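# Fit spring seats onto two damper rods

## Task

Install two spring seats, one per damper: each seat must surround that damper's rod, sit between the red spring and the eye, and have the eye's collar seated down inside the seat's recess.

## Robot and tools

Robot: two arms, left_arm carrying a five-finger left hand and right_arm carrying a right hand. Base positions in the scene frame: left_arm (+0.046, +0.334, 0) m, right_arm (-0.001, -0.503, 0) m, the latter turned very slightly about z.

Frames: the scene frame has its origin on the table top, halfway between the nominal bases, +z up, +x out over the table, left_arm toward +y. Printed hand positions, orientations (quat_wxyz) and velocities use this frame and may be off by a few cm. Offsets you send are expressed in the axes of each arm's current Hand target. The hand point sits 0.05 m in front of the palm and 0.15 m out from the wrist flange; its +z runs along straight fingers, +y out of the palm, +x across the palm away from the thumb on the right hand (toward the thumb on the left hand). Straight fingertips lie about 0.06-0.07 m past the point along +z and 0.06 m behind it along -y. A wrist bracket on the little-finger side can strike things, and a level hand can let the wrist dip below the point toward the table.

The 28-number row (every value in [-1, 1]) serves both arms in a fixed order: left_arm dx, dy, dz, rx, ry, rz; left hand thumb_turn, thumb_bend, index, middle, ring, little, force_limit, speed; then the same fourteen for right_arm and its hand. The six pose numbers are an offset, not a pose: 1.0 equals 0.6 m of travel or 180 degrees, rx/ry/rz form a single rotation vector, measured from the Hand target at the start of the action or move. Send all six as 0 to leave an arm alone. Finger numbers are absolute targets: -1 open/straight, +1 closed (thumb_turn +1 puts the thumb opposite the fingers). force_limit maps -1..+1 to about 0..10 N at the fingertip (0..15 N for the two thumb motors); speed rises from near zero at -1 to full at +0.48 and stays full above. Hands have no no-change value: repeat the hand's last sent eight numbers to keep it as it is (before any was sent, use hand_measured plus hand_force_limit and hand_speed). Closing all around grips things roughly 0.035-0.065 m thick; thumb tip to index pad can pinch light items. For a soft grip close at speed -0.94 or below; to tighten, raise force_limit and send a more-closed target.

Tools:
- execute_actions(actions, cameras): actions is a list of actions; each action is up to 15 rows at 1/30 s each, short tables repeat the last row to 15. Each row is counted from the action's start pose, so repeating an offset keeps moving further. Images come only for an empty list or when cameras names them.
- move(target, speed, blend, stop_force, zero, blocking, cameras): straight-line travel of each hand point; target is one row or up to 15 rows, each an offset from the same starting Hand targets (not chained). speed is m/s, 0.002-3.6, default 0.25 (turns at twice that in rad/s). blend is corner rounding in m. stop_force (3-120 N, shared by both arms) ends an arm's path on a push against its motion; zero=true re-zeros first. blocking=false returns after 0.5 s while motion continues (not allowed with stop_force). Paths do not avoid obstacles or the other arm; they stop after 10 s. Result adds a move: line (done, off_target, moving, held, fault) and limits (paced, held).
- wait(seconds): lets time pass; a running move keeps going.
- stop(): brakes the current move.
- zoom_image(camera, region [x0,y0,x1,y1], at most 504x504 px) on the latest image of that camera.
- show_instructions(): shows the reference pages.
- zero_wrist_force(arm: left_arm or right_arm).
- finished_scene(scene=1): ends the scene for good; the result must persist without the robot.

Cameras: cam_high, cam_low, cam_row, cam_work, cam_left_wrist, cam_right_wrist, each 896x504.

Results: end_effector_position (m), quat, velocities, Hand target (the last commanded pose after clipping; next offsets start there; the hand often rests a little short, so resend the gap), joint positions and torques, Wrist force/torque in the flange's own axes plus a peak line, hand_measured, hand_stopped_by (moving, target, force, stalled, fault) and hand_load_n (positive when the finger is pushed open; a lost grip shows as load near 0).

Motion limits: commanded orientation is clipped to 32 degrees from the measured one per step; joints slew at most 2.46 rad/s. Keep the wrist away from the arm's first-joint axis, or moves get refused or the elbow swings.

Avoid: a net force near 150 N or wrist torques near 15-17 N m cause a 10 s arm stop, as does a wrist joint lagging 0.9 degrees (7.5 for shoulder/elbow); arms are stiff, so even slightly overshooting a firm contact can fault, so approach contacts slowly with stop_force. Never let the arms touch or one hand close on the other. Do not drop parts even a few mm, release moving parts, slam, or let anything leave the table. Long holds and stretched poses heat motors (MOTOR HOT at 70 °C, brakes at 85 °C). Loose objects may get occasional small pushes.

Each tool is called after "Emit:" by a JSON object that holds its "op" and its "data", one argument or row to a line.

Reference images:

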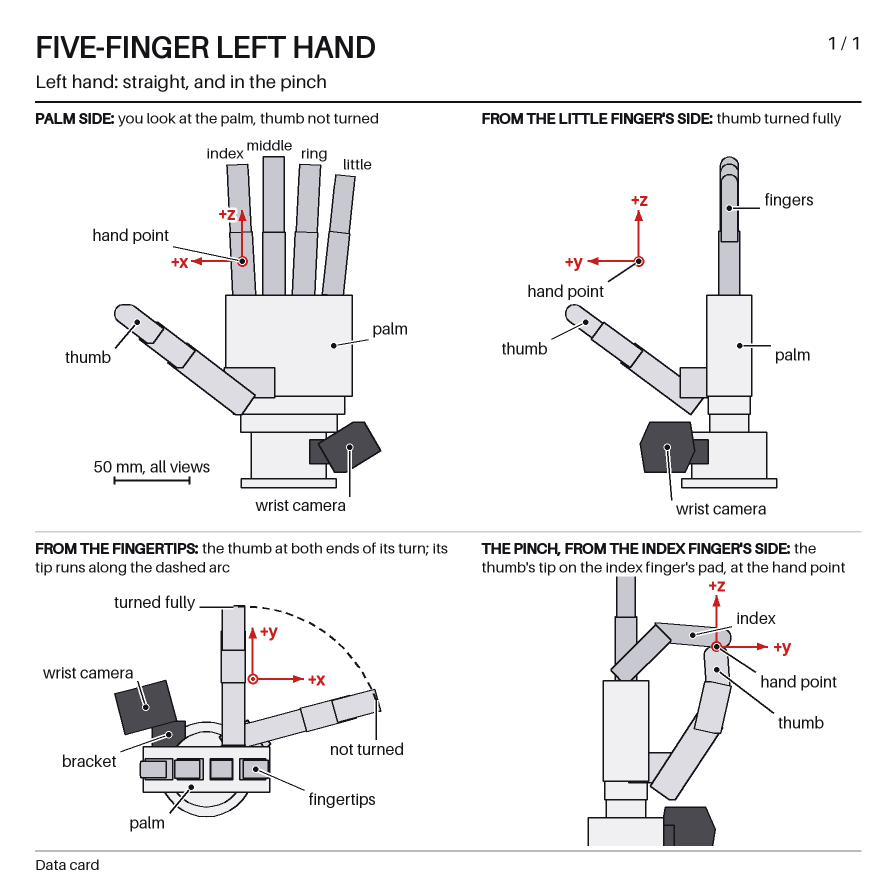

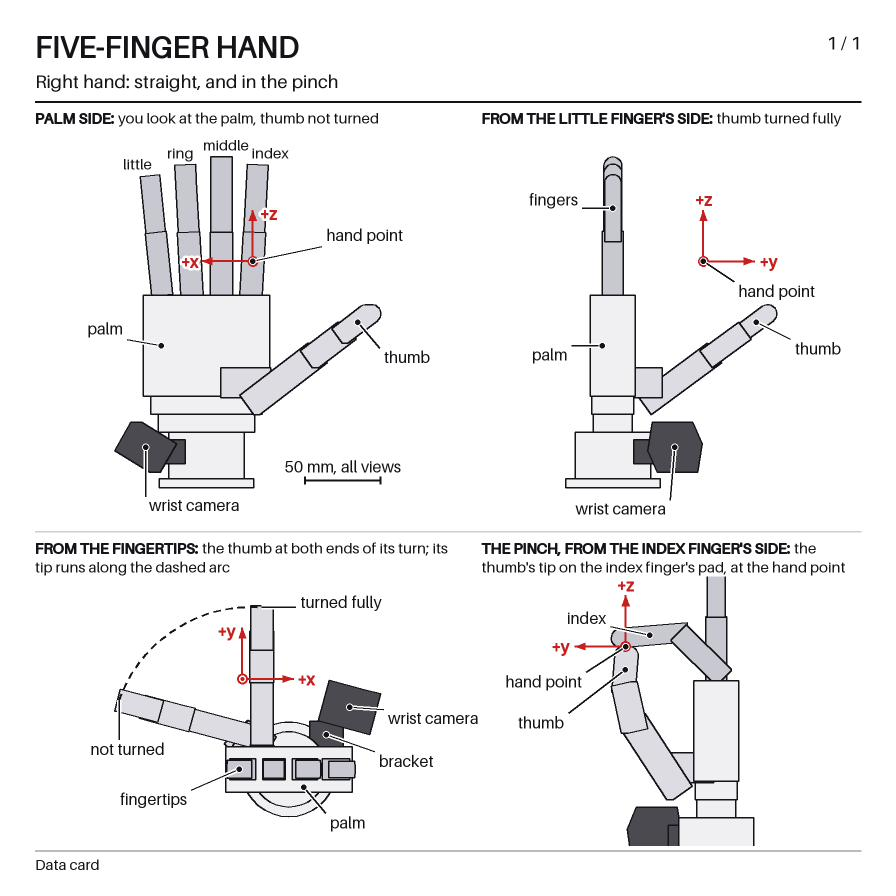

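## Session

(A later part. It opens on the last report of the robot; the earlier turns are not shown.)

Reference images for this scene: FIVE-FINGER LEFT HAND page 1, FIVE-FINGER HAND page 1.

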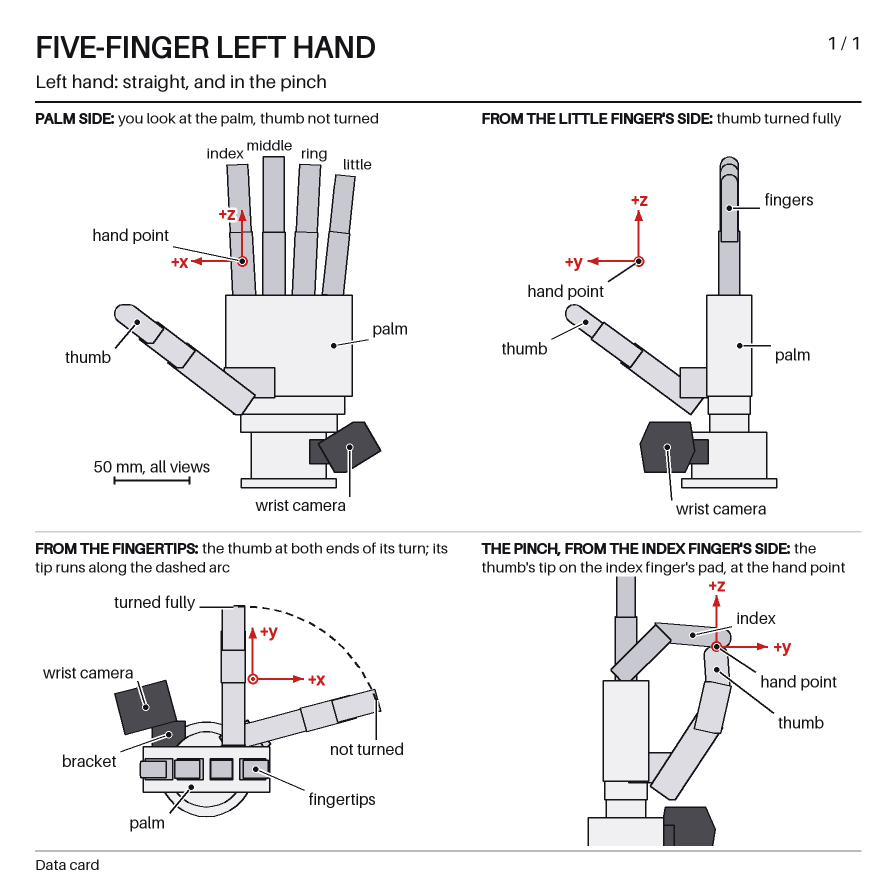

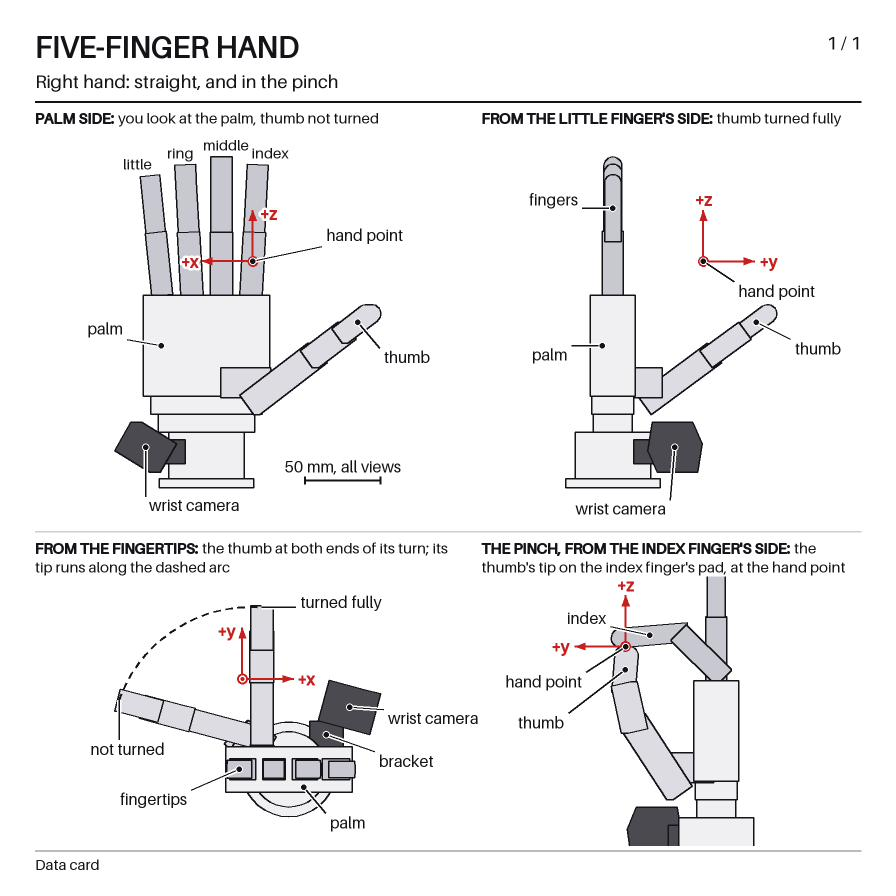

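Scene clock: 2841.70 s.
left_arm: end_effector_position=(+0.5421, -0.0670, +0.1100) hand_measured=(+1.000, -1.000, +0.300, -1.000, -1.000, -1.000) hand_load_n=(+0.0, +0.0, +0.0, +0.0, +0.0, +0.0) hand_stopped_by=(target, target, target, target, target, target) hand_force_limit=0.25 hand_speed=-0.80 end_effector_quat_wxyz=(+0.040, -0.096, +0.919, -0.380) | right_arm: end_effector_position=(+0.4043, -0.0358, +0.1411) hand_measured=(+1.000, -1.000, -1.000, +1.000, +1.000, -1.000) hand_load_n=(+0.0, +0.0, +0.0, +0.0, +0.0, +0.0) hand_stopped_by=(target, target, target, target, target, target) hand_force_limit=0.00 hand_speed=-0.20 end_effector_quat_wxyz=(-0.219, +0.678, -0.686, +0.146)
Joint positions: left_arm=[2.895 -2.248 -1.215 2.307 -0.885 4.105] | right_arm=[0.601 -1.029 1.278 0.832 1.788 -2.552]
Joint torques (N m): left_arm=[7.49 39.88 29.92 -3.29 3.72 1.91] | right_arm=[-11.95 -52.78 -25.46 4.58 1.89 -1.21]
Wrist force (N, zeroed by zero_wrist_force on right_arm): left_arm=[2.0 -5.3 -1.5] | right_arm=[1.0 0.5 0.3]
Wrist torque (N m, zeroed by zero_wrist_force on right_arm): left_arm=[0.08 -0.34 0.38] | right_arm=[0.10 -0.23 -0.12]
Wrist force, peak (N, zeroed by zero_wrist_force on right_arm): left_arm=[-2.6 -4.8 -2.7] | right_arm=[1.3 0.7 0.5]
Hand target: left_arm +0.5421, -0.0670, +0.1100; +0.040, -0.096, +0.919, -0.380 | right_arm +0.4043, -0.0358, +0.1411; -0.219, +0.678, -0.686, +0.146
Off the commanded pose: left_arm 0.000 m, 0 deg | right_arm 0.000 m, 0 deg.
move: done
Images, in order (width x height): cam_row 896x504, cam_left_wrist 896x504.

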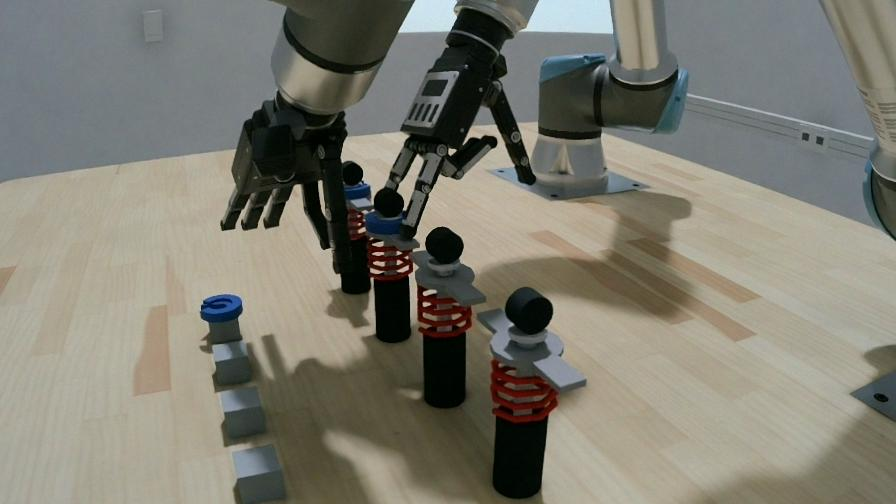

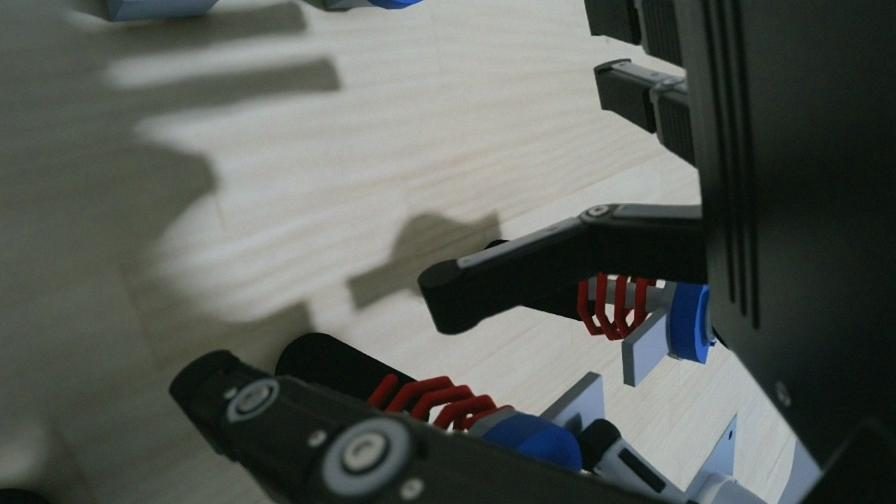

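Emit:
{"op": "move", "data": {
  "target": [
    [-0.0815,-0.05945,-0.03495,0,0,0,1,-1,0.3,-1,-1,-1,0.25,-0.8,-0.01024,-0.04971,-0.08606,0,0,0,1,-1,-1,1,1,-1,0,-0.2]
  ],
  "speed": 0.05,
  "cameras": ["cam_left_wrist","cam_row","cam_low"]
}}

Emit:
{"op": "zoom_image", "data": {
  "camera": "cam_row",
  "region": [320, 150, 440, 270]
}}

Scene clock: 2847.40 s.
left_arm: end_effector_position=(+0.5920, -0.0670, +0.1501) hand_measured=(+1.000, -1.000, +0.300, -1.000, -1.000, -1.000) hand_load_n=(+0.0, +0.0, +0.5, -0.5, +0.0, +0.0) hand_stopped_by=(target, target, target, target, target, target) hand_force_limit=0.25 hand_speed=-0.80 end_effector_quat_wxyz=(+0.040, -0.096, +0.919, -0.380) | right_arm: end_effector_position=(+0.4044, -0.0358, +0.2010) hand_measured=(+1.000, -1.000, -1.000, +1.000, +1.000, -1.000) hand_load_n=(+0.0, +0.0, +0.0, +0.0, +0.0, +0.0) hand_stopped_by=(target, target, target, target, target, target) hand_force_limit=0.00 hand_speed=-0.20 end_effector_quat_wxyz=(-0.219, +0.678, -0.686, +0.146)
Joint positions: left_arm=[2.915 -2.344 -0.945 2.118 -0.877 4.13] | right_arm=[0.601 -1.056 1.164 0.972 1.788 -2.552]
Joint torques (N m): left_arm=[8.48 43.47 30.3 -3.42 3.78 2.22] | right_arm=[-10.44 -53.67 -26.71 4.39 0.4 -0.5]
Wrist force (N, zeroed by zero_wrist_force on right_arm): left_arm=[1.7 -5.7 -1.4] | right_arm=[1.2 0.3 0.2]
Wrist torque (N m, zeroed by zero_wrist_force on right_arm): left_arm=[-0.01 -0.28 0.30] | right_arm=[0.08 -0.24 -0.10]
Wrist force, peak (N, zeroed by zero_wrist_force on right_arm): left_arm=[1.7 -5.8 -1.6] | right_arm=[1.2 0.8 0.6]
Hand target: left_arm +0.5921, -0.0671, +0.1501; +0.040, -0.096, +0.919, -0.380 | right_arm +0.4044, -0.0359, +0.2011; -0.219, +0.678, -0.686, +0.146
Off the commanded pose: left_arm 0.000 m, 0 deg | right_arm 0.000 m, 0 deg.
move: done
Images, in order (width x height): cam_low 896x504, cam_row 896x504, cam_left_wrist 896x504.

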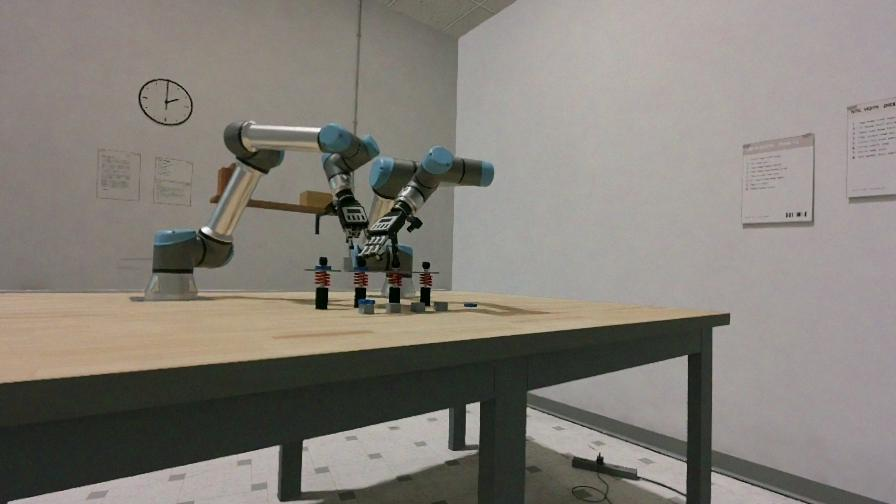

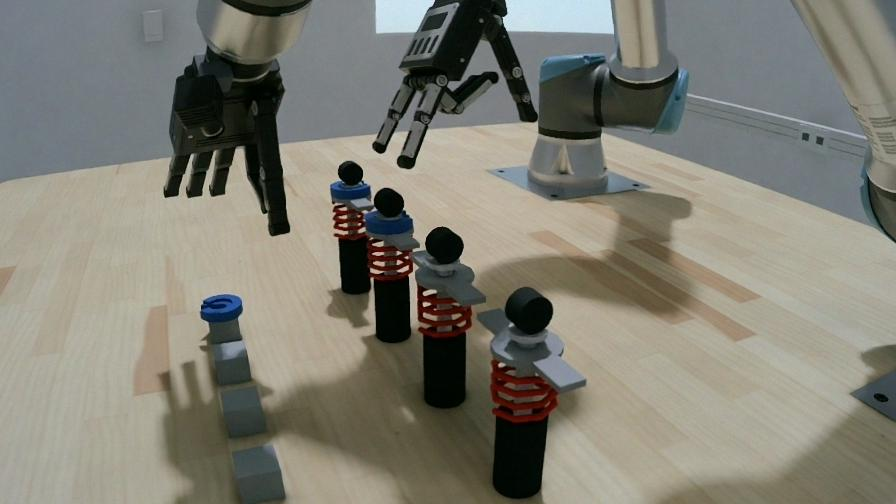

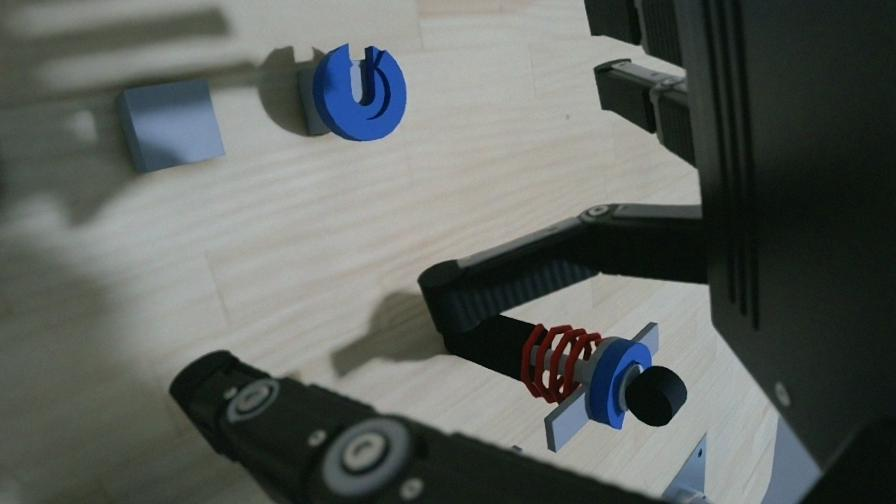

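Scaled by 4.200.

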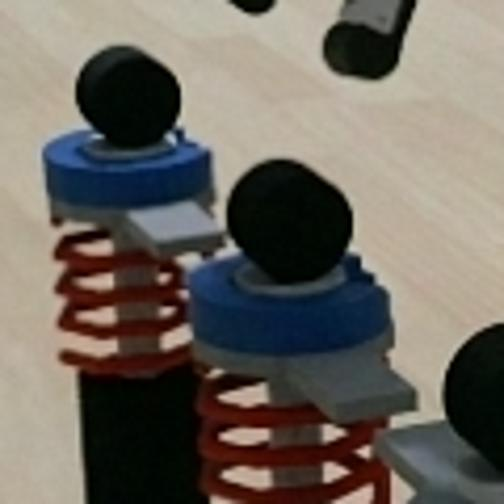

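Emit:
{"op": "zoom_image", "data": {
  "camera": "cam_left_wrist",
  "region": [500, 300, 720, 460]
}}

Emit:
{"op": "wait", "data": {
  "seconds": 1,
  "cameras": ["cam_row","cam_work","cam_high"]
}}

Scaled by 2.291.

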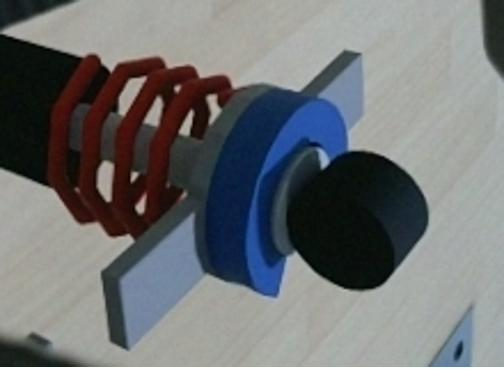

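Scene clock: 2850.10 s.
left_arm: end_effector_position=(+0.5921, -0.0671, +0.1501) hand_measured=(+1.000, -1.000, +0.300, -1.000, -1.000, -1.000) hand_load_n=(+0.0, +0.0, +0.0, -0.5, +0.0, +0.0) hand_stopped_by=(target, target, target, target, target, target) hand_force_limit=0.25 hand_speed=-0.80 end_effector_quat_wxyz=(+0.040, -0.096, +0.919, -0.380) | right_arm: end_effector_position=(+0.4044, -0.0359, +0.2010) hand_measured=(+1.000, -1.000, -1.000, +1.000, +1.000, -1.000) hand_load_n=(+0.0, +0.0, +0.0, +0.0, +0.0, +0.0) hand_stopped_by=(target, target, target, target, target, target) hand_force_limit=0.00 hand_speed=-0.20 end_effector_quat_wxyz=(-0.219, +0.678, -0.686, +0.146)
Joint positions: left_arm=[2.915 -2.345 -0.945 2.118 -0.877 4.13] | right_arm=[0.601 -1.056 1.164 0.972 1.788 -2.552]
Joint torques (N m): left_arm=[7.67 43.49 30.27 -3.4 3.81 2.18] | right_arm=[1.82 -53.64 -25.89 4.55 1.78 1.38]
Wrist force (N, zeroed by zero_wrist_force on right_arm): left_arm=[1.8 -5.5 -1.5] | right_arm=[0.9 0.4 0.3]
Wrist torque (N m, zeroed by zero_wrist_force on right_arm): left_arm=[0.03 -0.29 0.30] | right_arm=[0.07 -0.21 -0.12]
Wrist force, peak (N, zeroed by zero_wrist_force on right_arm): left_arm=[1.8 -5.7 -1.4] | right_arm=[1.1 0.3 0.8]
Hand target: left_arm +0.5921, -0.0671, +0.1501; +0.040, -0.096, +0.919, -0.380 | right_arm +0.4044, -0.0359, +0.2011; -0.219, +0.678, -0.686, +0.146
Off the commanded pose: left_arm 0.000 m, 0 deg | right_arm 0.000 m, 0 deg.
wait: 1.00 s; at rest from the start
Images, in order (width x height): cam_high 896x504, cam_row 896x504, cam_work 896x504.

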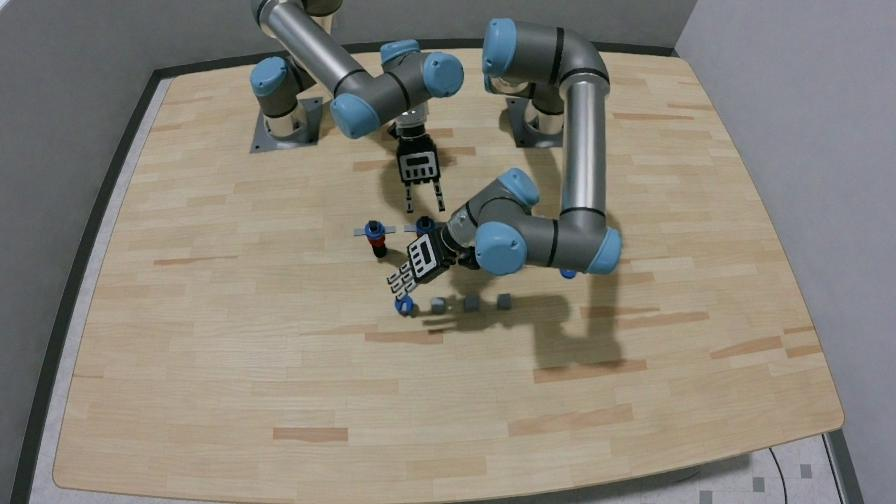

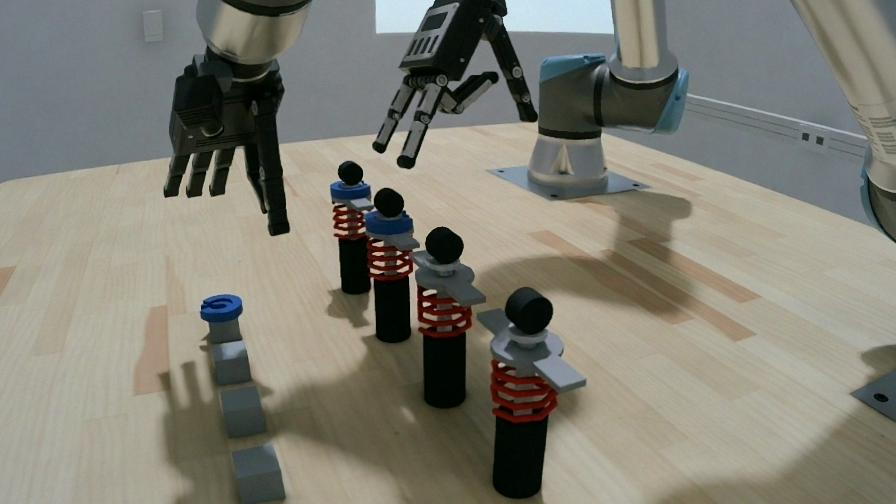

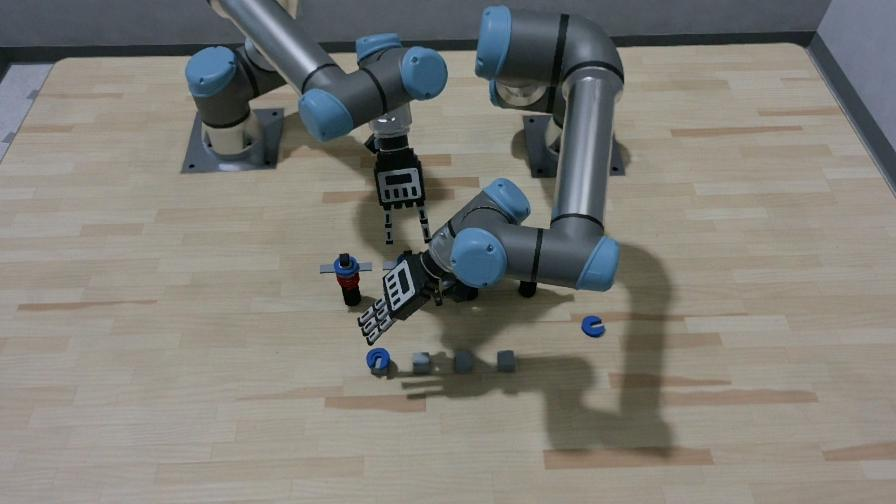

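Emit:
{"op": "finished_scene", "data": {
  "scene": 1
}}

The scene is finished: the task was done.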